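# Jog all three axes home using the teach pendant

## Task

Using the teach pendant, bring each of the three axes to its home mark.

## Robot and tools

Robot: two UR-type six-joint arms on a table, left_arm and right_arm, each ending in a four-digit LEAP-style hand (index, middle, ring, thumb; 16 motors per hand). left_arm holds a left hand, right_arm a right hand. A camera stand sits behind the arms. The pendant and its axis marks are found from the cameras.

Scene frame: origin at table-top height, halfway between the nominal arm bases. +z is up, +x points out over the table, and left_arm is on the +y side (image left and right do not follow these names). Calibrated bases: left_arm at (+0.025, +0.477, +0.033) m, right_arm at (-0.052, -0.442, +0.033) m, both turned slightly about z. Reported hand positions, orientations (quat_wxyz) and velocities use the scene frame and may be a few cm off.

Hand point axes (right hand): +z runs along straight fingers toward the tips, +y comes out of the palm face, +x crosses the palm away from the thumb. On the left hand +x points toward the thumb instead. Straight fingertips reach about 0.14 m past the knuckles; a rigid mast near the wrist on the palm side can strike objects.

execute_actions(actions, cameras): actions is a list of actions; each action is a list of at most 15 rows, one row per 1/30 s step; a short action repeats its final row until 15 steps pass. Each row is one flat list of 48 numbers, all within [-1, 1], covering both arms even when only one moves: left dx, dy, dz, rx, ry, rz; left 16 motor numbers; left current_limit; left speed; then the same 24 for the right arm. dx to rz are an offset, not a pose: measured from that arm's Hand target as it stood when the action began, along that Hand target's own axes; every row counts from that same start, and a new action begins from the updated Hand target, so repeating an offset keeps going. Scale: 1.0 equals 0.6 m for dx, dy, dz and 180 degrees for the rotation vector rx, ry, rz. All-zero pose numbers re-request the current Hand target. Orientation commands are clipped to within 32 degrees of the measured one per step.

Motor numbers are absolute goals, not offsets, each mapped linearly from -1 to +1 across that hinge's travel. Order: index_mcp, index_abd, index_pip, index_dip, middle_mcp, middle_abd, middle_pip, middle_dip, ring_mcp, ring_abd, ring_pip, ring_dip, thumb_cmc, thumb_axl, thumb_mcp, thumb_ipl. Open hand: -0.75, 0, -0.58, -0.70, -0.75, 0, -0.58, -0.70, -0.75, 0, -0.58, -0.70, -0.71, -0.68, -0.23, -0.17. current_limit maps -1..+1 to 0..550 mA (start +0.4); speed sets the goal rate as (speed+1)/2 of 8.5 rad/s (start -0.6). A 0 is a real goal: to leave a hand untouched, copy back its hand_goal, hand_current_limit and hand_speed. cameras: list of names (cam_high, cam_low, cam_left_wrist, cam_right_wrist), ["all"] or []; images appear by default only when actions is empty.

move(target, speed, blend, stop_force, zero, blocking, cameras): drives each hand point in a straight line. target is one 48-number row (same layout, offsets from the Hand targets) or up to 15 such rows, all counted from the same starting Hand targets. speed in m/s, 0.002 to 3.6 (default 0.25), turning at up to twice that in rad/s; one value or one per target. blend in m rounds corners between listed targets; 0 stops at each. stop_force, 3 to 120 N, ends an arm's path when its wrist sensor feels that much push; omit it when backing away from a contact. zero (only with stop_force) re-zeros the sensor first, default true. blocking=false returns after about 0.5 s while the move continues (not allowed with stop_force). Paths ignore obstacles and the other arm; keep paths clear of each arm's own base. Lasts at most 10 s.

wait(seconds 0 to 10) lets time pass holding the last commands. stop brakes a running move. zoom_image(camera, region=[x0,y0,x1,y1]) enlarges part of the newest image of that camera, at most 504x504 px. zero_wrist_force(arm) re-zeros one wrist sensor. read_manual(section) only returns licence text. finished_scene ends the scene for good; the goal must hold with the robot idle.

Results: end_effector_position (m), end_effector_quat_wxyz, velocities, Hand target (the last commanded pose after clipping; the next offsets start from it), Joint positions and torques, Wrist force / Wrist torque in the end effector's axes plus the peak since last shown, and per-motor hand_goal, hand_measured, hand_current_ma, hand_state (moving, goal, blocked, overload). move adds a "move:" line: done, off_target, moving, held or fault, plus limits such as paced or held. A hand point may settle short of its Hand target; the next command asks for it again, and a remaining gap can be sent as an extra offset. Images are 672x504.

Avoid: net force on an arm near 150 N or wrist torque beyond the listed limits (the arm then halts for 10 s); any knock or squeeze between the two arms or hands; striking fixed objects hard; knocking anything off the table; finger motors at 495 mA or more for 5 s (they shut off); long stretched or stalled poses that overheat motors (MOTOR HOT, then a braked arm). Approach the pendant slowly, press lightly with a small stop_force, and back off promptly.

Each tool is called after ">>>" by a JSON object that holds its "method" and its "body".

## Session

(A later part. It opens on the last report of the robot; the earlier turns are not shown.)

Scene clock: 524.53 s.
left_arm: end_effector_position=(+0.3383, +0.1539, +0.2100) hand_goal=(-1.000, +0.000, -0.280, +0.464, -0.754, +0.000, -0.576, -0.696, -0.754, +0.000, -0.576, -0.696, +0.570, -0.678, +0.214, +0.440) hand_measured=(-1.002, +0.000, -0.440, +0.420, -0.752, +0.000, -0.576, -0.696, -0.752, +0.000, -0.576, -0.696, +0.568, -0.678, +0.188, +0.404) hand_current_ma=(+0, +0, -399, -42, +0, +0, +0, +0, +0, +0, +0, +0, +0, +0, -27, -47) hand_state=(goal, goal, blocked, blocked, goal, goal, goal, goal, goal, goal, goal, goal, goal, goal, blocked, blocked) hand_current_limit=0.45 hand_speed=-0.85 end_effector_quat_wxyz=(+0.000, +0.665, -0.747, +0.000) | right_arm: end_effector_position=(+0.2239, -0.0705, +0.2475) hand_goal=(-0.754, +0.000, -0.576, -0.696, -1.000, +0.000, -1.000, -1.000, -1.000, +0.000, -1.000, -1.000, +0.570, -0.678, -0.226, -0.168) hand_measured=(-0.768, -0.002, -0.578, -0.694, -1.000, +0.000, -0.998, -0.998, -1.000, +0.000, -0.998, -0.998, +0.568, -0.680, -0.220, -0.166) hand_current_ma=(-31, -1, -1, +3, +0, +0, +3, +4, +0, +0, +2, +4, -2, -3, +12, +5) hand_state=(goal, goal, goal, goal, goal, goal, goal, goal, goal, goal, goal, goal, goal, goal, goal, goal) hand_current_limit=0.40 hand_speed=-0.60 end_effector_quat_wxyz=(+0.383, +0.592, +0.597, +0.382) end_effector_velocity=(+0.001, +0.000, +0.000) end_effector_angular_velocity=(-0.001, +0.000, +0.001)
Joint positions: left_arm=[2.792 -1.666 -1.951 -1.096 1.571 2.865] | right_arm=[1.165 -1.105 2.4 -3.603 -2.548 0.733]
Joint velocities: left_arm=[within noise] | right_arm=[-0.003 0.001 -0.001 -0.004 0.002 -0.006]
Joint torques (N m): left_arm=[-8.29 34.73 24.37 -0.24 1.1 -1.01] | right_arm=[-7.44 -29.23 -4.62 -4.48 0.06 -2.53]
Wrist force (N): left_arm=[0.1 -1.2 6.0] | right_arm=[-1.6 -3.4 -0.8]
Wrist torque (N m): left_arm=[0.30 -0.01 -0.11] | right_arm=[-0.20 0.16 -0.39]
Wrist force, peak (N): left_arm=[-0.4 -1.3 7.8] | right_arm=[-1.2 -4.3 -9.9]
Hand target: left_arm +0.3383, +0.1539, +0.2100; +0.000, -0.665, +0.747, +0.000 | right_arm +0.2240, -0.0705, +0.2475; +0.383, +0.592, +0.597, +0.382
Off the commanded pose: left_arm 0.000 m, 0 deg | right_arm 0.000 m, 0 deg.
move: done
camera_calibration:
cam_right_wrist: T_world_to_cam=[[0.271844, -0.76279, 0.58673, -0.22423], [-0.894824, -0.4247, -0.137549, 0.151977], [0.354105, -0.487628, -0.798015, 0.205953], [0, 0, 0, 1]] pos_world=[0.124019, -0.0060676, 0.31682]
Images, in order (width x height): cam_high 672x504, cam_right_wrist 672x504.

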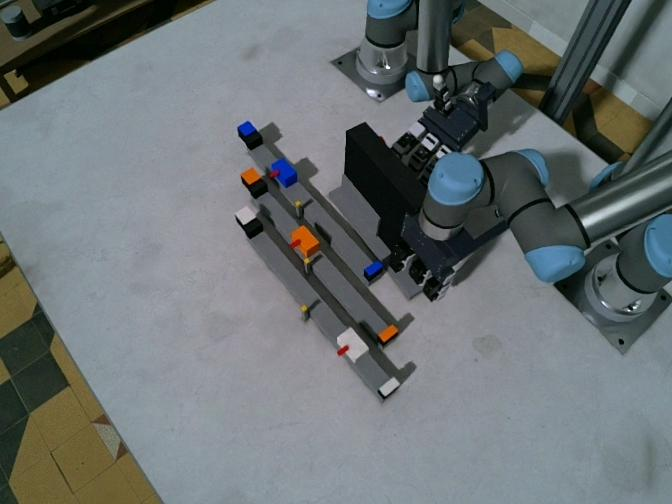

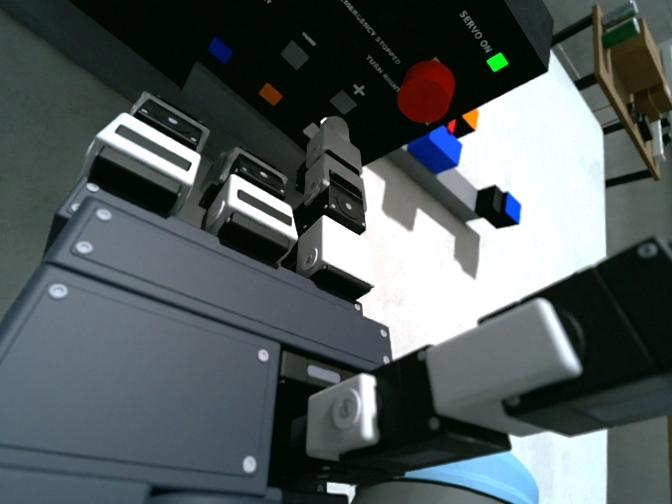

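>>> {"method": "move", "body": {"target": [0, 0, 0, 0, 0, 0, -1, 0, -0.28, 0.464, -0.754, 0, -0.576, -0.696, -0.754, 0, -0.576, -0.696, 0.571, -0.678, 0.215, 0.44, 0.45, -0.85, -0.0038, 0.014, 0.0301, 0, 0, 0, -0.754, 0, -0.576, -0.696, -1, 0, -1, -1, -1, 0, -1, -1, 0.571, -0.678, -0.226, -0.168, 0.4, -0.6], "speed": 0.015, "stop_force": 9, "cameras": ["cam_high", "cam_low"]}}

>>> {"method": "wait", "body": {"seconds": 7, "cameras": ["cam_high", "cam_low"]}}

>>> {"method": "move", "body": {"target": [0, 0, 0, 0, 0, 0, -1, 0, -0.28, 0.464, -0.754, 0, -0.576, -0.696, -0.754, 0, -0.576, -0.696, 0.571, -0.678, 0.215, 0.44, 0.45, -0.85, 0.0019, -0.007, -0.015, 0, 0, 0, -0.754, 0, -0.576, -0.696, -1, 0, -1, -1, -1, 0, -1, -1, 0.571, -0.678, -0.226, -0.168, 0.4, -0.6], "speed": 0.05, "cameras": ["cam_high", "cam_low", "cam_right_wrist"]}}

>>> {"method": "zoom_image", "body": {"camera": "cam_high", "region": [280, 280, 400, 400]}}

>>> {"method": "zoom_image", "body": {"camera": "cam_low", "region": [380, 270, 600, 350]}}

Scene clock: 533.37 s.
left_arm: end_effector_position=(+0.3383, +0.1539, +0.2100) hand_goal=(-1.000, +0.000, -0.280, +0.464, -0.754, +0.000, -0.576, -0.696, -0.754, +0.000, -0.576, -0.696, +0.570, -0.678, +0.214, +0.440) hand_measured=(-1.002, +0.000, -0.440, +0.420, -0.752, +0.000, -0.576, -0.696, -0.752, +0.000, -0.576, -0.696, +0.568, -0.678, +0.188, +0.404) hand_current_ma=(+0, +0, -399, -42, +0, +0, +0, +0, +0, +0, +0, +0, +0, +0, -27, -47) hand_state=(goal, goal, blocked, blocked, goal, goal, goal, goal, goal, goal, goal, goal, goal, goal, blocked, blocked) hand_current_limit=0.45 hand_speed=-0.85 end_effector_quat_wxyz=(+0.000, +0.665, -0.747, +0.000) | right_arm: end_effector_position=(+0.2341, -0.0716, +0.2476) hand_goal=(-0.754, +0.000, -0.576, -0.696, -1.000, +0.000, -1.000, -1.000, -1.000, +0.000, -1.000, -1.000, +0.570, -0.678, -0.226, -0.168) hand_measured=(-0.772, +0.000, -0.578, -0.690, -1.000, +0.000, -0.998, -0.998, -1.000, +0.000, -0.998, -0.998, +0.568, -0.680, -0.220, -0.166) hand_current_ma=(-40, -1, -2, +9, +0, +0, +3, +4, +0, +0, +2, +4, -2, -3, +12, +5) hand_state=(goal, goal, goal, goal, goal, goal, goal, goal, goal, goal, goal, goal, goal, goal, goal, goal) hand_current_limit=0.40 hand_speed=-0.60 end_effector_quat_wxyz=(+0.383, +0.592, +0.597, +0.382)
Joint positions: left_arm=[2.792 -1.666 -1.951 -1.096 1.571 2.865] | right_arm=[1.139 -1.097 2.396 -3.634 -2.53 0.7]
Joint torques (N m): left_arm=[-8.3 33.93 24.66 -0.33 0.97 -1.02] | right_arm=[1.34 -39.03 2.82 -3.08 -0.75 -0.7]
Wrist force (N): left_arm=[0.0 -3.2 5.4] | right_arm=[-1.2 -3.2 -10.2]
Wrist torque (N m): left_arm=[0.27 -0.01 -0.12] | right_arm=[0.58 -0.03 -0.39]
Wrist force, peak (N): left_arm=[-0.3 -1.0 7.9] | right_arm=[-1.2 -3.7 -23.3]
Hand target: left_arm +0.3383, +0.1539, +0.2100; +0.000, -0.665, +0.747, +0.000 | right_arm +0.2341, -0.0716, +0.2476; +0.383, +0.592, +0.597, +0.382 (not the last commanded pose)
Off the commanded pose: left_arm 0.000 m, 0 deg | right_arm 0.010 m, 0 deg.
move: contact (right_arm)
Images, in order (width x height): cam_high 672x504, cam_low 672x504.

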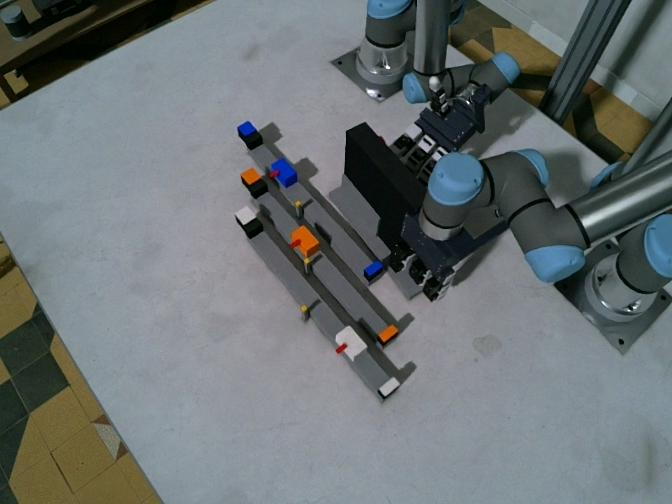

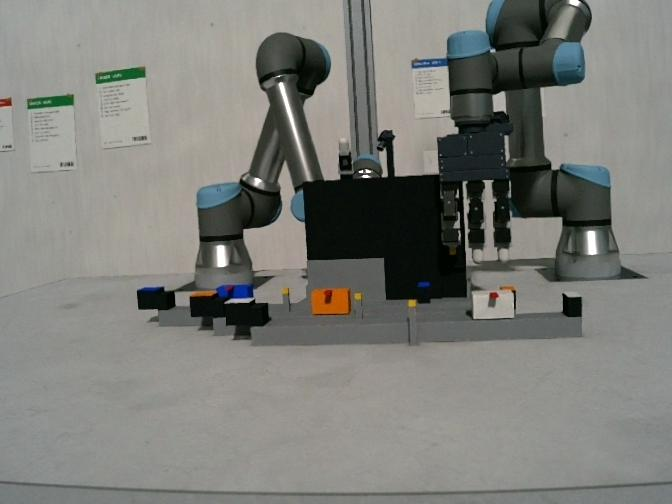

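Scene clock: 540.37 s.
left_arm: end_effector_position=(+0.3383, +0.1539, +0.2100) hand_goal=(-1.000, +0.000, -0.280, +0.464, -0.754, +0.000, -0.576, -0.696, -0.754, +0.000, -0.576, -0.696, +0.570, -0.678, +0.214, +0.440) hand_measured=(-1.002, +0.000, -0.440, +0.420, -0.752, +0.000, -0.576, -0.696, -0.752, +0.000, -0.576, -0.696, +0.568, -0.678, +0.188, +0.404) hand_current_ma=(+0, +0, -399, -42, +0, +0, +0, +0, +0, +0, +0, +0, +0, +0, -27, -47) hand_state=(goal, goal, blocked, blocked, goal, goal, goal, goal, goal, goal, goal, goal, goal, goal, blocked, blocked) hand_current_limit=0.45 hand_speed=-0.85 end_effector_quat_wxyz=(+0.000, +0.665, -0.747, +0.000) | right_arm: end_effector_position=(+0.2341, -0.0716, +0.2476) hand_goal=(-0.754, +0.000, -0.576, -0.696, -1.000, +0.000, -1.000, -1.000, -1.000, +0.000, -1.000, -1.000, +0.570, -0.678, -0.226, -0.168) hand_measured=(-0.772, +0.000, -0.578, -0.690, -1.000, +0.000, -0.998, -0.998, -1.000, +0.000, -0.998, -0.998, +0.568, -0.680, -0.220, -0.166) hand_current_ma=(-40, -1, -2, +9, +0, +0, +3, +4, +0, +0, +2, +4, -2, -3, +12, +5) hand_state=(goal, goal, goal, goal, goal, goal, goal, goal, goal, goal, goal, goal, goal, goal, goal, goal) hand_current_limit=0.40 hand_speed=-0.60 end_effector_quat_wxyz=(+0.383, +0.592, +0.597, +0.382)
Joint positions: left_arm=[2.792 -1.666 -1.951 -1.096 1.571 2.865] | right_arm=[1.139 -1.097 2.396 -3.634 -2.53 0.7]
Joint torques (N m): left_arm=[-7.74 33.58 24.44 -0.16 1.07 -0.93] | right_arm=[3.99 -38.1 1.2 -3.94 -0.26 -2.24]
Wrist force (N): left_arm=[-0.2 -3.2 6.6] | right_arm=[-1.4 -4.3 -9.9]
Wrist torque (N m): left_arm=[0.24 0.00 -0.12] | right_arm=[0.55 0.01 -0.43]
Wrist force, peak (N): left_arm=[-0.5 -3.2 6.9] | right_arm=[-1.5 -3.0 -10.9]
Hand target: left_arm +0.3383, +0.1539, +0.2100; +0.000, -0.665, +0.747, +0.000 | right_arm +0.2341, -0.0716, +0.2476; +0.383, +0.592, +0.597, +0.382 (not the last commanded pose)
Off the commanded pose: left_arm 0.000 m, 0 deg | right_arm 0.010 m, 0 deg.
wait: 7.00 s; at rest by 0.17 s
Images, in order (width x height): cam_high 672x504, cam_low 672x504.

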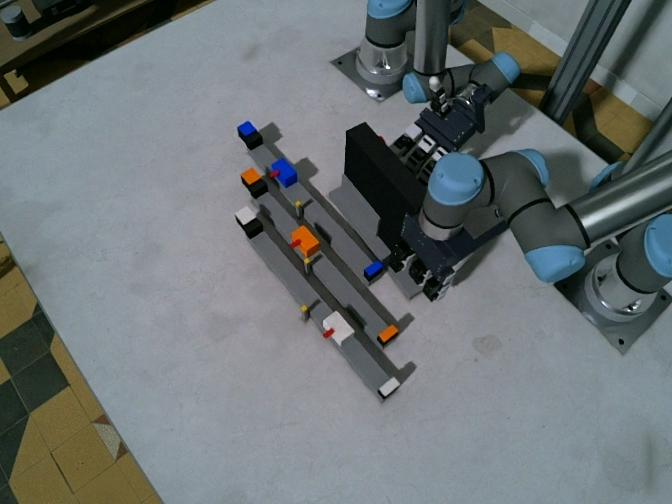

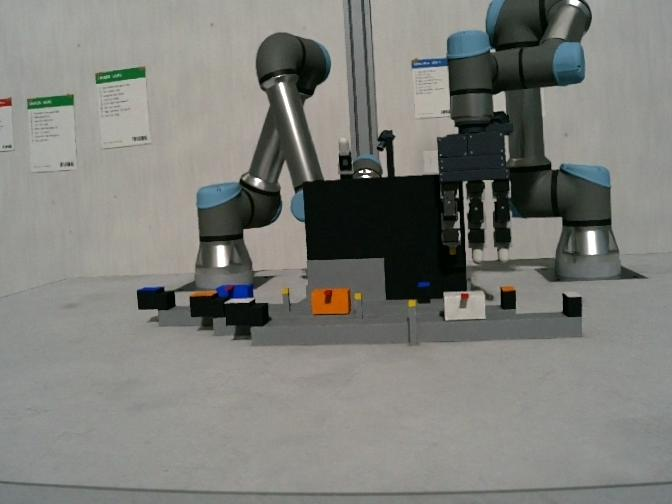

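Scene clock: 541.10 s.
left_arm: end_effector_position=(+0.3383, +0.1539, +0.2100) hand_goal=(-1.000, +0.000, -0.280, +0.464, -0.754, +0.000, -0.576, -0.696, -0.754, +0.000, -0.576, -0.696, +0.570, -0.678, +0.214, +0.440) hand_measured=(-1.002, +0.000, -0.438, +0.420, -0.752, +0.000, -0.576, -0.696, -0.752, +0.000, -0.576, -0.696, +0.568, -0.678, +0.188, +0.404) hand_current_ma=(+0, +0, -399, -42, +0, +0, +0, +0, +0, +0, +0, +0, +0, +0, -27, -47) hand_state=(goal, goal, blocked, blocked, goal, goal, goal, goal, goal, goal, goal, goal, goal, goal, blocked, blocked) hand_current_limit=0.45 hand_speed=-0.85 end_effector_quat_wxyz=(+0.000, +0.665, -0.747, +0.000) | right_arm: end_effector_position=(+0.2241, -0.0705, +0.2475) hand_goal=(-0.754, +0.000, -0.576, -0.696, -1.000, +0.000, -1.000, -1.000, -1.000, +0.000, -1.000, -1.000, +0.570, -0.678, -0.226, -0.168) hand_measured=(-0.770, +0.000, -0.578, -0.694, -1.000, +0.000, -0.998, -0.998, -1.000, +0.000, -0.998, -0.998, +0.568, -0.680, -0.220, -0.166) hand_current_ma=(-35, -1, -2, +3, +0, +0, +3, +4, +0, +0, +2, +4, -2, -3, +12, +5) hand_state=(goal, goal, goal, goal, goal, goal, goal, goal, goal, goal, goal, goal, goal, goal, goal, goal) hand_current_limit=0.40 hand_speed=-0.60 end_effector_quat_wxyz=(+0.383, +0.592, +0.597, +0.382) end_effector_velocity=(+0.001, +0.001, +0.000) end_effector_angular_velocity=(+0.000, +0.001, +0.003)
Joint positions: left_arm=[2.792 -1.666 -1.951 -1.096 1.571 2.865] | right_arm=[1.164 -1.105 2.4 -3.604 -2.547 0.733]
Joint velocities: left_arm=[within noise] | right_arm=[-0.003 0.001 -0.001 -0.004 0.004 -0.006]
Joint torques (N m): left_arm=[-8.72 33 24.59 -0.14 1.04 -0.88] | right_arm=[-9.09 -29.91 -4.4 -4.47 -0.18 -2.04]
Wrist force (N): left_arm=[-0.5 -1.0 7.3] | right_arm=[-1.9 -3.6 -1.1]
Wrist torque (N m): left_arm=[0.31 0.02 -0.13] | right_arm=[-0.18 0.21 -0.42]
Wrist force, peak (N): left_arm=[-0.5 -1.1 7.6] | right_arm=[-1.5 -2.5 -10.4]
Hand target: left_arm +0.3383, +0.1539, +0.2100; +0.000, -0.665, +0.747, +0.000 | right_arm +0.2242, -0.0705, +0.2475; +0.383, +0.592, +0.597, +0.382
Off the commanded pose: left_arm 0.000 m, 0 deg | right_arm 0.000 m, 0 deg.
move: done
camera_calibration:
cam_right_wrist: T_world_to_cam=[[0.271865, -0.762819, 0.586683, -0.224245], [-0.894829, -0.424693, -0.137538, 0.152063], [0.354077, -0.487589, -0.798052, 0.205933], [0, 0, 0, 1]] pos_world=[0.124119, -0.00606748, 0.31682]
Images, in order (width x height): cam_high 672x504, cam_low 672x504, cam_right_wrist 672x504.

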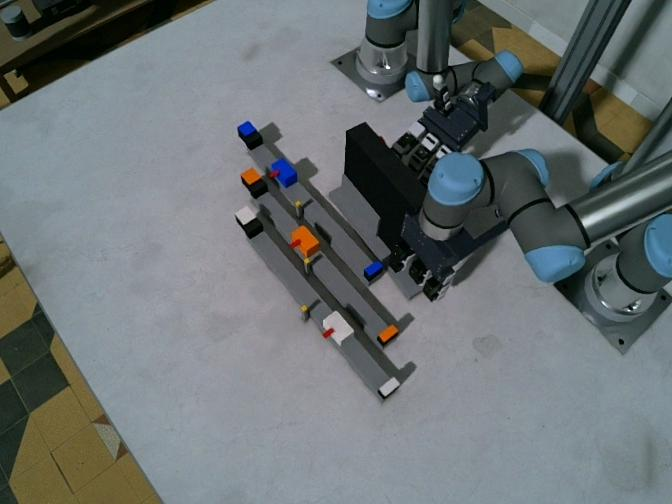

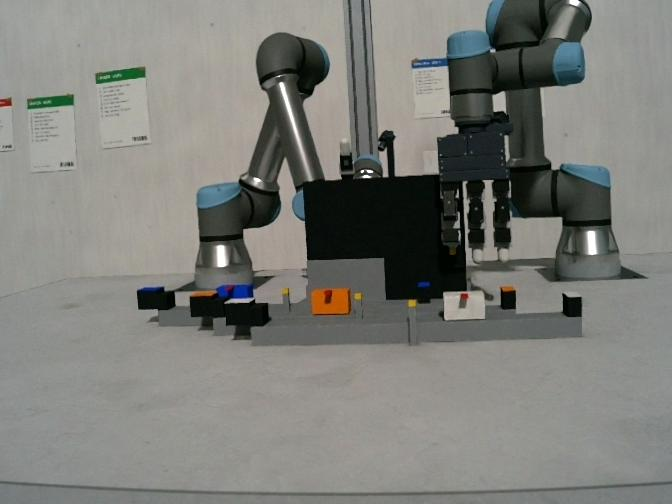

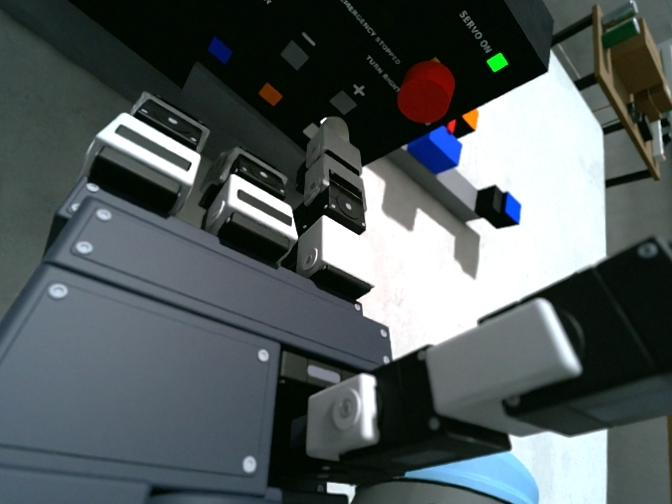

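Scaled by 4.200 from the camera's 672x504 image, which has a finer 960x720 frame.

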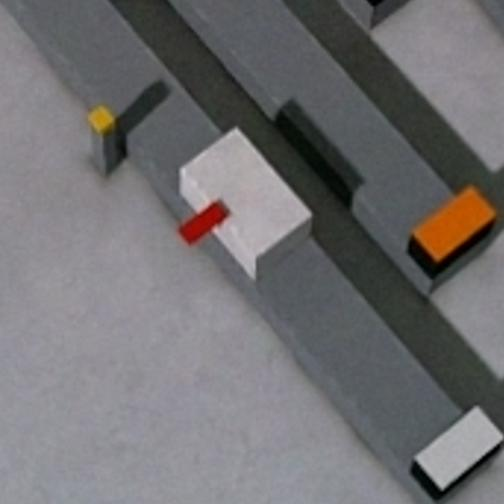

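Scaled by 2.291 from the camera's 672x504 image, which has a finer 960x720 frame.

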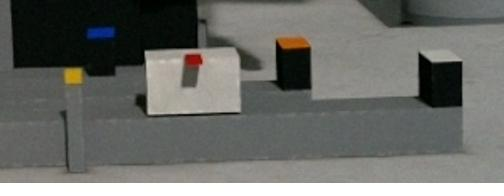

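>>> {"method": "move", "body": {"target": [0, 0, 0, 0, 0, 0, -1, 0, -0.28, 0.464, -0.754, 0, -0.576, -0.696, -0.754, 0, -0.576, -0.696, 0.571, -0.678, 0.215, 0.44, 0.45, -0.85, -0.0038, 0.014, 0.0301, 0, 0, 0, -0.754, 0, -0.576, -0.696, -1, 0, -1, -1, -1, 0, -1, -1, 0.571, -0.678, -0.226, -0.168, 0.4, -0.6], "speed": 0.015, "stop_force": 9, "cameras": ["cam_low"]}}

>>> {"method": "wait", "body": {"seconds": 9.3, "cameras": ["cam_low"]}}

>>> {"method": "move", "body": {"target": [0, 0, 0, 0, 0, 0, -1, 0, -0.28, 0.464, -0.754, 0, -0.576, -0.696, -0.754, 0, -0.576, -0.696, 0.571, -0.678, 0.215, 0.44, 0.45, -0.85, 0.0019, -0.007, -0.015, 0, 0, 0, -0.754, 0, -0.576, -0.696, -1, 0, -1, -1, -1, 0, -1, -1, 0.571, -0.678, -0.226, -0.168, 0.4, -0.6], "speed": 0.05, "cameras": ["cam_high", "cam_low", "cam_right_wrist"]}}

>>> {"method": "zoom_image", "body": {"camera": "cam_high", "region": [280, 280, 360, 360]}}

>>> {"method": "zoom_image", "body": {"camera": "cam_low", "region": [360, 270, 480, 350]}}

Scene clock: 549.97 s.
left_arm: end_effector_position=(+0.3383, +0.1539, +0.2100) hand_goal=(-1.000, +0.000, -0.280, +0.464, -0.754, +0.000, -0.576, -0.696, -0.754, +0.000, -0.576, -0.696, +0.570, -0.678, +0.214, +0.440) hand_measured=(-1.002, +0.000, -0.438, +0.420, -0.752, +0.000, -0.576, -0.696, -0.752, +0.000, -0.576, -0.696, +0.568, -0.678, +0.188, +0.404) hand_current_ma=(+0, +0, -399, -42, +0, +0, +0, +0, +0, +0, +0, +0, +0, +0, -27, -47) hand_state=(goal, goal, blocked, blocked, goal, goal, goal, goal, goal, goal, goal, goal, goal, goal, blocked, blocked) hand_current_limit=0.45 hand_speed=-0.85 end_effector_quat_wxyz=(+0.000, +0.665, -0.747, +0.000) | right_arm: end_effector_position=(+0.2343, -0.0716, +0.2476) hand_goal=(-0.754, +0.000, -0.576, -0.696, -1.000, +0.000, -1.000, -1.000, -1.000, +0.000, -1.000, -1.000, +0.570, -0.678, -0.226, -0.168) hand_measured=(-0.772, +0.000, -0.578, -0.690, -1.000, +0.000, -0.998, -0.998, -1.000, +0.000, -0.998, -0.998, +0.568, -0.680, -0.220, -0.166) hand_current_ma=(-44, +0, -3, +9, +0, +0, +3, +4, +0, +0, +2, +4, -2, -3, +12, +5) hand_state=(goal, goal, goal, goal, goal, goal, goal, goal, goal, goal, goal, goal, goal, goal, goal, goal) hand_current_limit=0.40 hand_speed=-0.60 end_effector_quat_wxyz=(+0.383, +0.592, +0.597, +0.382)
Joint positions: left_arm=[2.792 -1.666 -1.951 -1.096 1.571 2.865] | right_arm=[1.138 -1.097 2.396 -3.635 -2.529 0.699]
Joint torques (N m): left_arm=[-8.15 32.12 24.69 -0.17 1.04 -0.73] | right_arm=[0.4 -38.6 2.7 -2.91 -0.89 -0.79]
Wrist force (N): left_arm=[-0.3 -3.4 6.1] | right_arm=[-1.0 -4.2 -10.6]
Wrist torque (N m): left_arm=[0.24 0.01 -0.13] | right_arm=[0.60 -0.05 -0.39]
Wrist force, peak (N): left_arm=[-0.2 -1.2 8.0] | right_arm=[-0.9 -5.0 -23.4]
Hand target: left_arm +0.3383, +0.1539, +0.2100; +0.000, -0.665, +0.747, +0.000 | right_arm +0.2343, -0.0716, +0.2476; +0.383, +0.592, +0.597, +0.382 (not the last commanded pose)
Off the commanded pose: left_arm 0.000 m, 0 deg | right_arm 0.010 m, 0 deg.
move: contact (right_arm)
Images, in order (width x height): cam_low 672x504.

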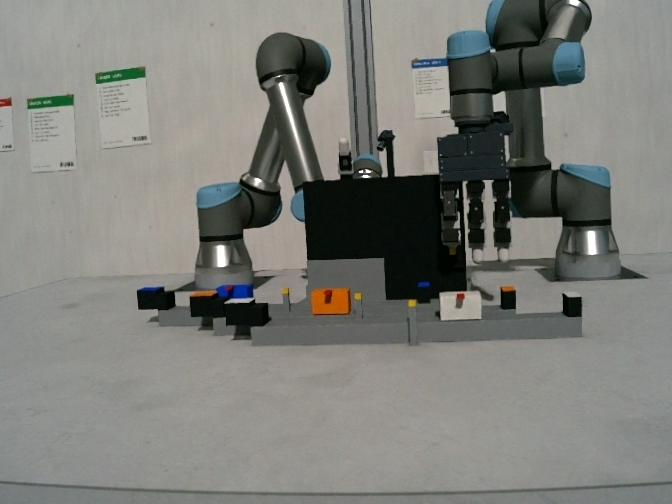

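Scene clock: 559.27 s.
left_arm: end_effector_position=(+0.3383, +0.1539, +0.2100) hand_goal=(-1.000, +0.000, -0.280, +0.464, -0.754, +0.000, -0.576, -0.696, -0.754, +0.000, -0.576, -0.696, +0.570, -0.678, +0.214, +0.440) hand_measured=(-1.002, +0.000, -0.438, +0.420, -0.752, +0.000, -0.576, -0.696, -0.752, +0.000, -0.576, -0.696, +0.568, -0.678, +0.188, +0.404) hand_current_ma=(+0, +0, -399, -42, +0, +0, +0, +0, +0, +0, +0, +0, +0, +0, -27, -47) hand_state=(goal, goal, blocked, blocked, goal, goal, goal, goal, goal, goal, goal, goal, goal, goal, blocked, blocked) hand_current_limit=0.45 hand_speed=-0.85 end_effector_quat_wxyz=(+0.000, +0.665, -0.747, +0.000) | right_arm: end_effector_position=(+0.2343, -0.0716, +0.2476) hand_goal=(-0.754, +0.000, -0.576, -0.696, -1.000, +0.000, -1.000, -1.000, -1.000, +0.000, -1.000, -1.000, +0.570, -0.678, -0.226, -0.168) hand_measured=(-0.772, +0.000, -0.578, -0.690, -1.000, +0.000, -0.998, -0.998, -1.000, +0.000, -0.998, -0.998, +0.568, -0.680, -0.220, -0.166) hand_current_ma=(-44, +0, -3, +9, +0, +0, +3, +4, +0, +0, +2, +4, -2, -3, +12, +5) hand_state=(goal, goal, goal, goal, goal, goal, goal, goal, goal, goal, goal, goal, goal, goal, goal, goal) hand_current_limit=0.40 hand_speed=-0.60 end_effector_quat_wxyz=(+0.383, +0.592, +0.597, +0.382)
Joint positions: left_arm=[2.792 -1.666 -1.951 -1.096 1.571 2.865] | right_arm=[1.138 -1.097 2.396 -3.635 -2.529 0.699]
Joint torques (N m): left_arm=[-7.75 30.3 24.15 -0.1 0.97 -0.7] | right_arm=[5.35 -38.26 2.82 -4.01 -0.17 -2.39]
Wrist force (N): left_arm=[-0.2 -3.2 5.8] | right_arm=[-1.4 -4.0 -10.6]
Wrist torque (N m): left_arm=[0.28 0.01 -0.13] | right_arm=[0.57 0.00 -0.42]
Wrist force, peak (N): left_arm=[-0.1 -3.5 6.9] | right_arm=[-1.6 -3.3 -11.2]
Hand target: left_arm +0.3383, +0.1539, +0.2100; +0.000, -0.665, +0.747, +0.000 | right_arm +0.2343, -0.0716, +0.2476; +0.383, +0.592, +0.597, +0.382 (not the last commanded pose)
Off the commanded pose: left_arm 0.000 m, 0 deg | right_arm 0.010 m, 0 deg.
wait: 9.30 s; at rest by 0.17 s
Images, in order (width x height): cam_low 672x504.

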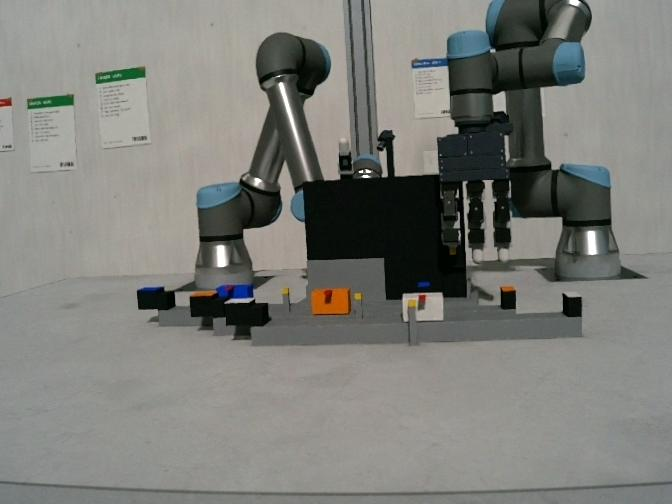

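Scene clock: 560.00 s.
left_arm: end_effector_position=(+0.3383, +0.1539, +0.2100) hand_goal=(-1.000, +0.000, -0.280, +0.464, -0.754, +0.000, -0.576, -0.696, -0.754, +0.000, -0.576, -0.696, +0.570, -0.678, +0.214, +0.440) hand_measured=(-1.002, +0.000, -0.438, +0.420, -0.752, +0.000, -0.576, -0.696, -0.752, +0.000, -0.576, -0.696, +0.568, -0.678, +0.188, +0.404) hand_current_ma=(+0, +0, -399, -42, +0, +0, +0, +0, +0, +0, +0, +0, +0, +0, -27, -47) hand_state=(goal, goal, blocked, blocked, goal, goal, goal, goal, goal, goal, goal, goal, goal, goal, blocked, blocked) hand_current_limit=0.45 hand_speed=-0.85 end_effector_quat_wxyz=(+0.000, +0.665, -0.747, +0.000) | right_arm: end_effector_position=(+0.2242, -0.0705, +0.2475) hand_goal=(-0.754, +0.000, -0.576, -0.696, -1.000, +0.000, -1.000, -1.000, -1.000, +0.000, -1.000, -1.000, +0.570, -0.678, -0.226, -0.168) hand_measured=(-0.772, +0.000, -0.578, -0.694, -1.000, +0.000, -0.998, -0.998, -1.000, +0.000, -0.998, -0.998, +0.568, -0.680, -0.220, -0.166) hand_current_ma=(-39, +0, -3, +3, +0, +0, +3, +4, +0, +0, +2, +4, -2, -3, +12, +5) hand_state=(goal, goal, goal, goal, goal, goal, goal, goal, goal, goal, goal, goal, goal, goal, goal, goal) hand_current_limit=0.40 hand_speed=-0.60 end_effector_quat_wxyz=(+0.383, +0.592, +0.597, +0.382) end_effector_velocity=(+0.001, -0.001, +0.000) end_effector_angular_velocity=(-0.002, +0.000, +0.001)
Joint positions: left_arm=[2.792 -1.666 -1.951 -1.096 1.571 2.865] | right_arm=[1.164 -1.105 2.4 -3.604 -2.547 0.732]
Joint velocities: left_arm=[within noise] | right_arm=[-0.003 0 0.001 -0.004 0.001 -0.005]
Joint torques (N m): left_arm=[-7.59 30.84 24.22 -0.37 0.81 -0.47] | right_arm=[-8.18 -29.4 -5.06 -4.67 0.01 -2.52]
Wrist force (N): left_arm=[-0.5 -1.4 7.5] | right_arm=[-1.8 -3.3 -1.2]
Wrist torque (N m): left_arm=[0.24 0.01 -0.13] | right_arm=[-0.14 0.20 -0.41]
Wrist force, peak (N): left_arm=[-0.4 -1.4 7.9] | right_arm=[-1.5 -2.7 -10.8]
Hand target: left_arm +0.3383, +0.1539, +0.2100; +0.000, -0.665, +0.747, +0.000 | right_arm +0.2243, -0.0705, +0.2475; +0.383, +0.592, +0.597, +0.382
Off the commanded pose: left_arm 0.000 m, 0 deg | right_arm 0.000 m, 0 deg.
move: done
camera_calibration:
cam_right_wrist: T_world_to_cam=[[0.271796, -0.762851, 0.586672, -0.224288], [-0.89485, -0.424635, -0.137583, 0.15226], [0.354077, -0.487589, -0.798052, 0.205862], [0, 0, 0, 1]] pos_world=[0.124319, -0.00606732, 0.31682]
Images, in order (width x height): cam_high 672x504, cam_low 672x504, cam_right_wrist 672x504.

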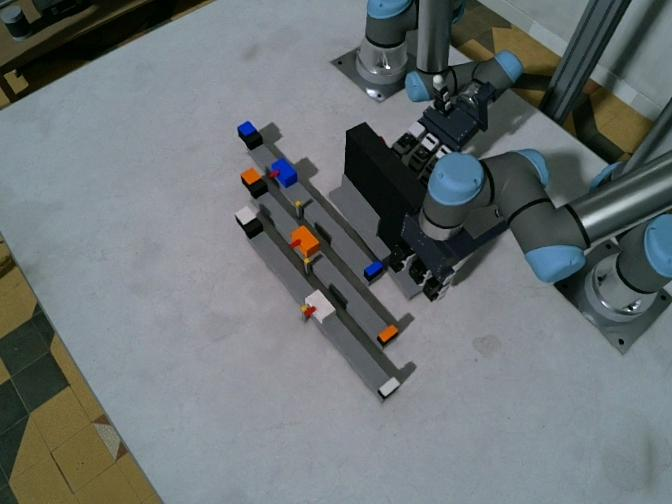

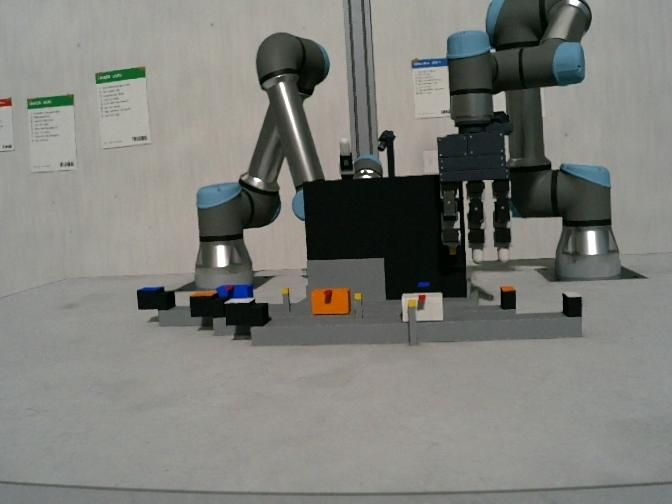

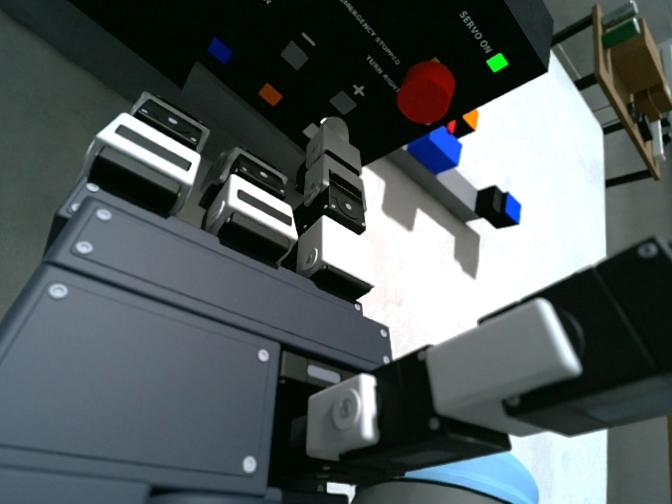

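Scaled by 6.300 from the camera's 672x504 image, which has a finer 960x720 frame.

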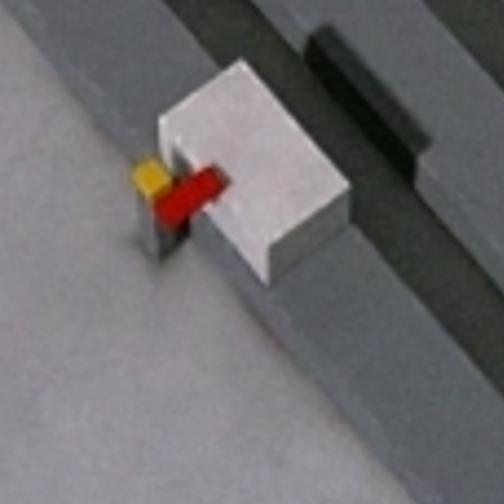

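Scaled by 4.200 from the camera's 672x504 image, which has a finer 960x720 frame.

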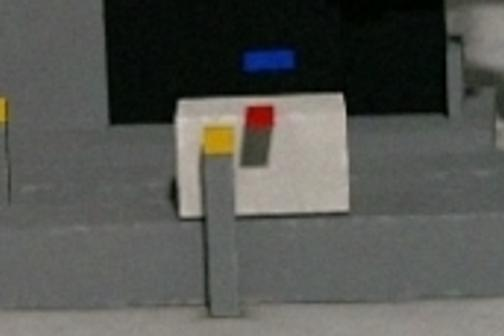

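>>> {"method": "move", "body": {"target": [0, 0, 0, 0, 0, 0, -1, 0, -0.28, 0.464, -0.754, 0, -0.576, -0.696, -0.754, 0, -0.576, -0.696, 0.571, -0.678, 0.215, 0.44, 0.45, -0.85, -0.0038, 0.014, 0.0301, 0, 0, 0, -0.754, 0, -0.576, -0.696, -1, 0, -1, -1, -1, 0, -1, -1, 0.571, -0.678, -0.226, -0.168, 0.4, -0.6], "speed": 0.015, "stop_force": 9, "cameras": []}}

>>> {"method": "wait", "body": {"seconds": 1.1, "cameras": []}}

>>> {"method": "move", "body": {"target": [0, 0, 0, 0, 0, 0, -1, 0, -0.28, 0.464, -0.754, 0, -0.576, -0.696, -0.754, 0, -0.576, -0.696, 0.571, -0.678, 0.215, 0.44, 0.45, -0.85, 0.0019, -0.007, -0.015, 0, 0, 0, -0.754, 0, -0.576, -0.696, -1, 0, -1, -1, -1, 0, -1, -1, 0.571, -0.678, -0.226, -0.168, 0.4, -0.6], "speed": 0.05, "cameras": ["cam_high", "cam_low", "cam_right_wrist"]}}

>>> {"method": "zoom_image", "body": {"camera": "cam_high", "region": [280, 280, 360, 360]}}

>>> {"method": "zoom_image", "body": {"camera": "cam_low", "region": [360, 270, 480, 350]}}

Scene clock: 574.50 s.
left_arm: end_effector_position=(+0.3383, +0.1539, +0.2100) hand_goal=(-1.000, +0.000, -0.280, +0.464, -0.754, +0.000, -0.576, -0.696, -0.754, +0.000, -0.576, -0.696, +0.570, -0.678, +0.214, +0.440) hand_measured=(-1.002, +0.000, -0.438, +0.420, -0.752, +0.000, -0.576, -0.696, -0.752, +0.000, -0.576, -0.696, +0.568, -0.678, +0.188, +0.404) hand_current_ma=(+0, +0, -399, -42, +0, +0, +0, +0, +0, +0, +0, +0, +0, +0, -27, -47) hand_state=(goal, goal, blocked, blocked, goal, goal, goal, goal, goal, goal, goal, goal, goal, goal, blocked, blocked) hand_current_limit=0.45 hand_speed=-0.85 end_effector_quat_wxyz=(+0.000, +0.665, -0.747, +0.000) | right_arm: end_effector_position=(+0.2344, -0.0716, +0.2476) hand_goal=(-0.754, +0.000, -0.576, -0.696, -1.000, +0.000, -1.000, -1.000, -1.000, +0.000, -1.000, -1.000, +0.570, -0.678, -0.226, -0.168) hand_measured=(-0.774, +0.000, -0.578, -0.690, -1.000, +0.000, -0.998, -0.998, -1.000, +0.000, -0.998, -0.998, +0.568, -0.680, -0.220, -0.166) hand_current_ma=(-48, +0, -4, +9, +0, +0, +3, +4, +0, +0, +2, +4, -2, -3, +12, +5) hand_state=(blocked, goal, goal, goal, goal, goal, goal, goal, goal, goal, goal, goal, goal, goal, goal, goal) hand_current_limit=0.40 hand_speed=-0.60 end_effector_quat_wxyz=(+0.383, +0.592, +0.597, +0.382)
Joint positions: left_arm=[2.792 -1.666 -1.951 -1.096 1.571 2.865] | right_arm=[1.138 -1.097 2.396 -3.635 -2.529 0.699]
Joint torques (N m): left_arm=[-7.91 29.42 24.64 -0.24 0.73 -0.55] | right_arm=[0.42 -38.25 2.87 -2.87 -0.93 -0.73]
Wrist force (N): left_arm=[-0.1 -3.7 5.5] | right_arm=[-1.4 -3.4 -11.5]
Wrist torque (N m): left_arm=[0.21 0.01 -0.13] | right_arm=[0.69 -0.03 -0.41]
Wrist force, peak (N): left_arm=[-0.5 -1.4 7.8] | right_arm=[-1.2 -4.6 -24.9]
Hand target: left_arm +0.3383, +0.1539, +0.2100; +0.000, -0.665, +0.747, +0.000 | right_arm +0.2344, -0.0716, +0.2476; +0.383, +0.592, +0.597, +0.382 (not the last commanded pose)
Off the commanded pose: left_arm 0.000 m, 0 deg | right_arm 0.010 m, 0 deg.
move: contact (right_arm)
No camera images: "cameras" was empty.

Scene clock: 575.60 s.
left_arm: end_effector_position=(+0.3383, +0.1539, +0.2100) hand_goal=(-1.000, +0.000, -0.280, +0.464, -0.754, +0.000, -0.576, -0.696, -0.754, +0.000, -0.576, -0.696, +0.570, -0.678, +0.214, +0.440) hand_measured=(-1.002, +0.000, -0.438, +0.420, -0.752, +0.000, -0.576, -0.696, -0.752, +0.000, -0.576, -0.696, +0.568, -0.678, +0.188, +0.404) hand_current_ma=(+0, +0, -399, -42, +0, +0, +0, +0, +0, +0, +0, +0, +0, +0, -27, -47) hand_state=(goal, goal, blocked, blocked, goal, goal, goal, goal, goal, goal, goal, goal, goal, goal, blocked, blocked) hand_current_limit=0.45 hand_speed=-0.85 end_effector_quat_wxyz=(+0.000, +0.665, -0.747, +0.000) | right_arm: end_effector_position=(+0.2344, -0.0716, +0.2476) hand_goal=(-0.754, +0.000, -0.576, -0.696, -1.000, +0.000, -1.000, -1.000, -1.000, +0.000, -1.000, -1.000, +0.570, -0.678, -0.226, -0.168) hand_measured=(-0.774, +0.000, -0.578, -0.690, -1.000, +0.000, -0.998, -0.998, -1.000, +0.000, -0.998, -0.998, +0.568, -0.680, -0.220, -0.166) hand_current_ma=(-48, +0, -4, +9, +0, +0, +3, +4, +0, +0, +2, +4, -2, -3, +12, +5) hand_state=(blocked, goal, goal, goal, goal, goal, goal, goal, goal, goal, goal, goal, goal, goal, goal, goal) hand_current_limit=0.40 hand_speed=-0.60 end_effector_quat_wxyz=(+0.383, +0.592, +0.597, +0.382)
Joint positions: left_arm=[2.792 -1.666 -1.951 -1.096 1.571 2.865] | right_arm=[1.138 -1.097 2.396 -3.635 -2.529 0.699]
Joint torques (N m): left_arm=[-7.61 30.21 24.6 -0.29 0.84 -0.58] | right_arm=[2.13 -38.41 2.66 -3.95 0.11 -2.37]
Wrist force (N): left_arm=[0.1 -3.7 4.9] | right_arm=[-1.5 -2.7 -11.5]
Wrist torque (N m): left_arm=[0.21 -0.01 -0.12] | right_arm=[0.68 -0.04 -0.39]
Wrist force, peak (N): left_arm=[-0.4 -3.5 6.5] | right_arm=[-1.6 -3.2 -11.8]
Hand target: left_arm +0.3383, +0.1539, +0.2100; +0.000, -0.665, +0.747, +0.000 | right_arm +0.2344, -0.0716, +0.2476; +0.383, +0.592, +0.597, +0.382 (not the last commanded pose)
Off the commanded pose: left_arm 0.000 m, 0 deg | right_arm 0.010 m, 0 deg.
wait: 1.10 s; at rest by 0.17 s
No camera images: "cameras" was empty.

Scene clock: 576.33 s.
left_arm: end_effector_position=(+0.3383, +0.1539, +0.2100) hand_goal=(-1.000, +0.000, -0.280, +0.464, -0.754, +0.000, -0.576, -0.696, -0.754, +0.000, -0.576, -0.696, +0.570, -0.678, +0.214, +0.440) hand_measured=(-1.002, +0.000, -0.438, +0.420, -0.752, +0.000, -0.576, -0.696, -0.752, +0.000, -0.576, -0.696, +0.568, -0.678, +0.188, +0.404) hand_current_ma=(+0, +0, -399, -42, +0, +0, +0, +0, +0, +0, +0, +0, +0, +0, -27, -47) hand_state=(goal, goal, blocked, blocked, goal, goal, goal, goal, goal, goal, goal, goal, goal, goal, blocked, blocked) hand_current_limit=0.45 hand_speed=-0.85 end_effector_quat_wxyz=(+0.000, +0.665, -0.747, +0.000) | right_arm: end_effector_position=(+0.2244, -0.0705, +0.2475) hand_goal=(-0.754, +0.000, -0.576, -0.696, -1.000, +0.000, -1.000, -1.000, -1.000, +0.000, -1.000, -1.000, +0.570, -0.678, -0.226, -0.168) hand_measured=(-0.772, +0.000, -0.578, -0.694, -1.000, +0.000, -0.998, -0.998, -1.000, +0.000, -0.998, -0.998, +0.568, -0.680, -0.220, -0.166) hand_current_ma=(-43, +0, -3, +3, +0, +0, +3, +4, +0, +0, +2, +4, -2, -3, +12, +5) hand_state=(goal, goal, goal, goal, goal, goal, goal, goal, goal, goal, goal, goal, goal, goal, goal, goal) hand_current_limit=0.40 hand_speed=-0.60 end_effector_quat_wxyz=(+0.383, +0.592, +0.597, +0.382) end_effector_velocity=(+0.001, +0.000, +0.001) end_effector_angular_velocity=(-0.001, -0.001, +0.000)
Joint positions: left_arm=[2.792 -1.666 -1.951 -1.096 1.571 2.865] | right_arm=[1.163 -1.105 2.4 -3.604 -2.547 0.732]
Joint velocities: left_arm=[within noise] | right_arm=[-0.003 -0.001 0 -0.004 0.001 -0.006]
Joint torques (N m): left_arm=[-7.97 29.72 24.13 -0.19 0.83 -0.61] | right_arm=[-8.86 -29.71 -5.34 -4.32 0.13 -2.28]
Wrist force (N): left_arm=[0.0 -1.3 6.0] | right_arm=[-1.8 -3.2 -0.8]
Wrist torque (N m): left_arm=[0.28 -0.01 -0.11] | right_arm=[-0.18 0.19 -0.41]
Wrist force, peak (N): left_arm=[-0.5 -1.1 7.7] | right_arm=[-1.4 -4.4 -11.0]
Hand target: left_arm +0.3383, +0.1539, +0.2100; +0.000, -0.665, +0.747, +0.000 | right_arm +0.2245, -0.0705, +0.2475; +0.383, +0.592, +0.597, +0.382
Off the commanded pose: left_arm 0.000 m, 0 deg | right_arm 0.000 m, 0 deg.
move: done
camera_calibration:
cam_right_wrist: T_world_to_cam=[[0.271806, -0.762865, 0.586651, -0.224336], [-0.894882, -0.424591, -0.137512, 0.15242], [0.35399, -0.487606, -0.79808, 0.205811], [0, 0, 0, 1]] pos_world=[0.124519, -0.00606726, 0.31682]
Images, in order (width x height): cam_high 672x504, cam_low 672x504, cam_right_wrist 672x504.

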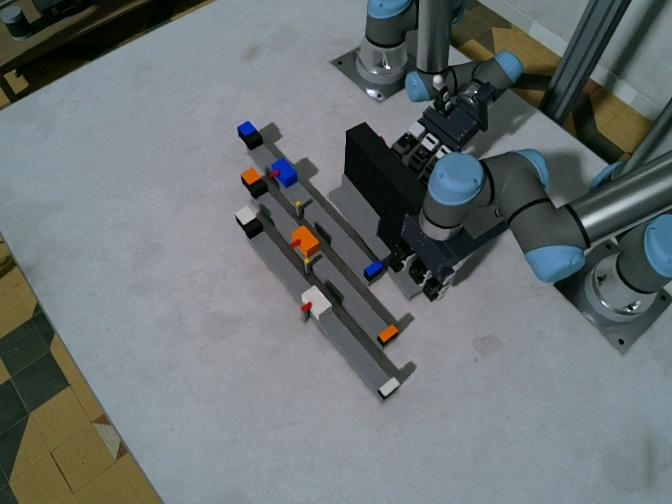

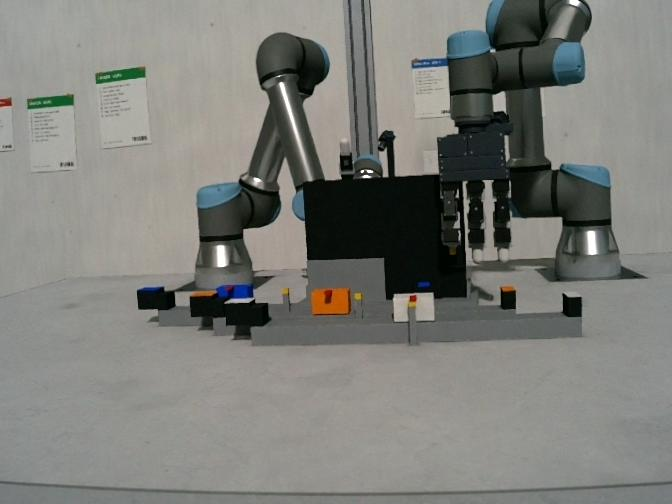

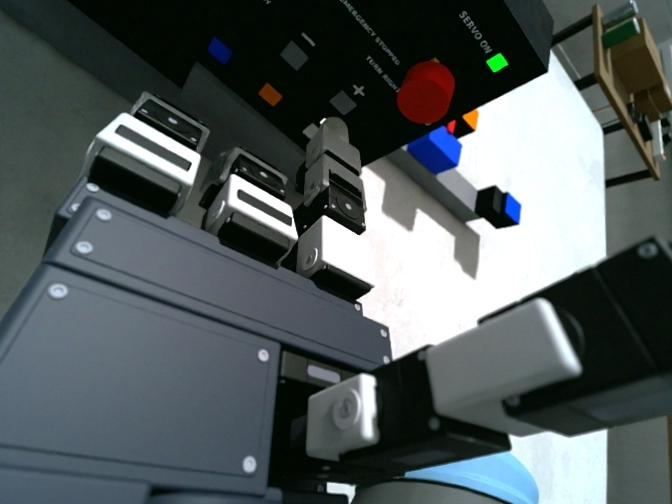

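Scaled by 6.300 from the camera's 672x504 image, which has a finer 960x720 frame.

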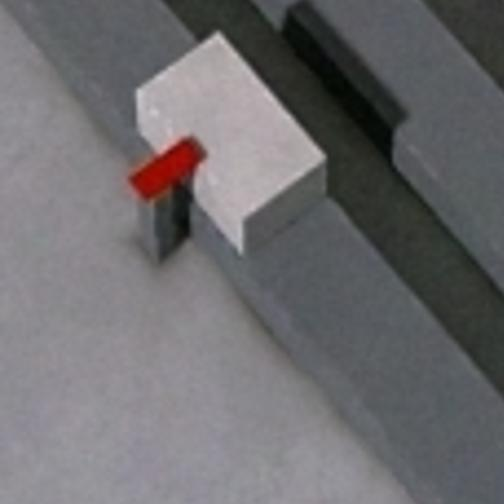

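Scaled by 4.200 from the camera's 672x504 image, which has a finer 960x720 frame.

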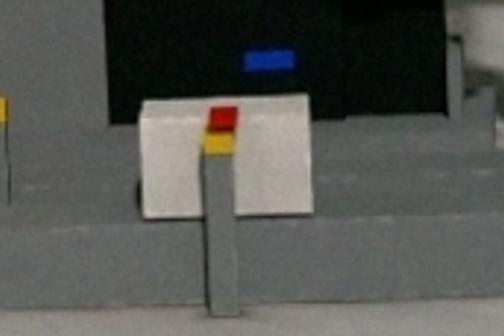

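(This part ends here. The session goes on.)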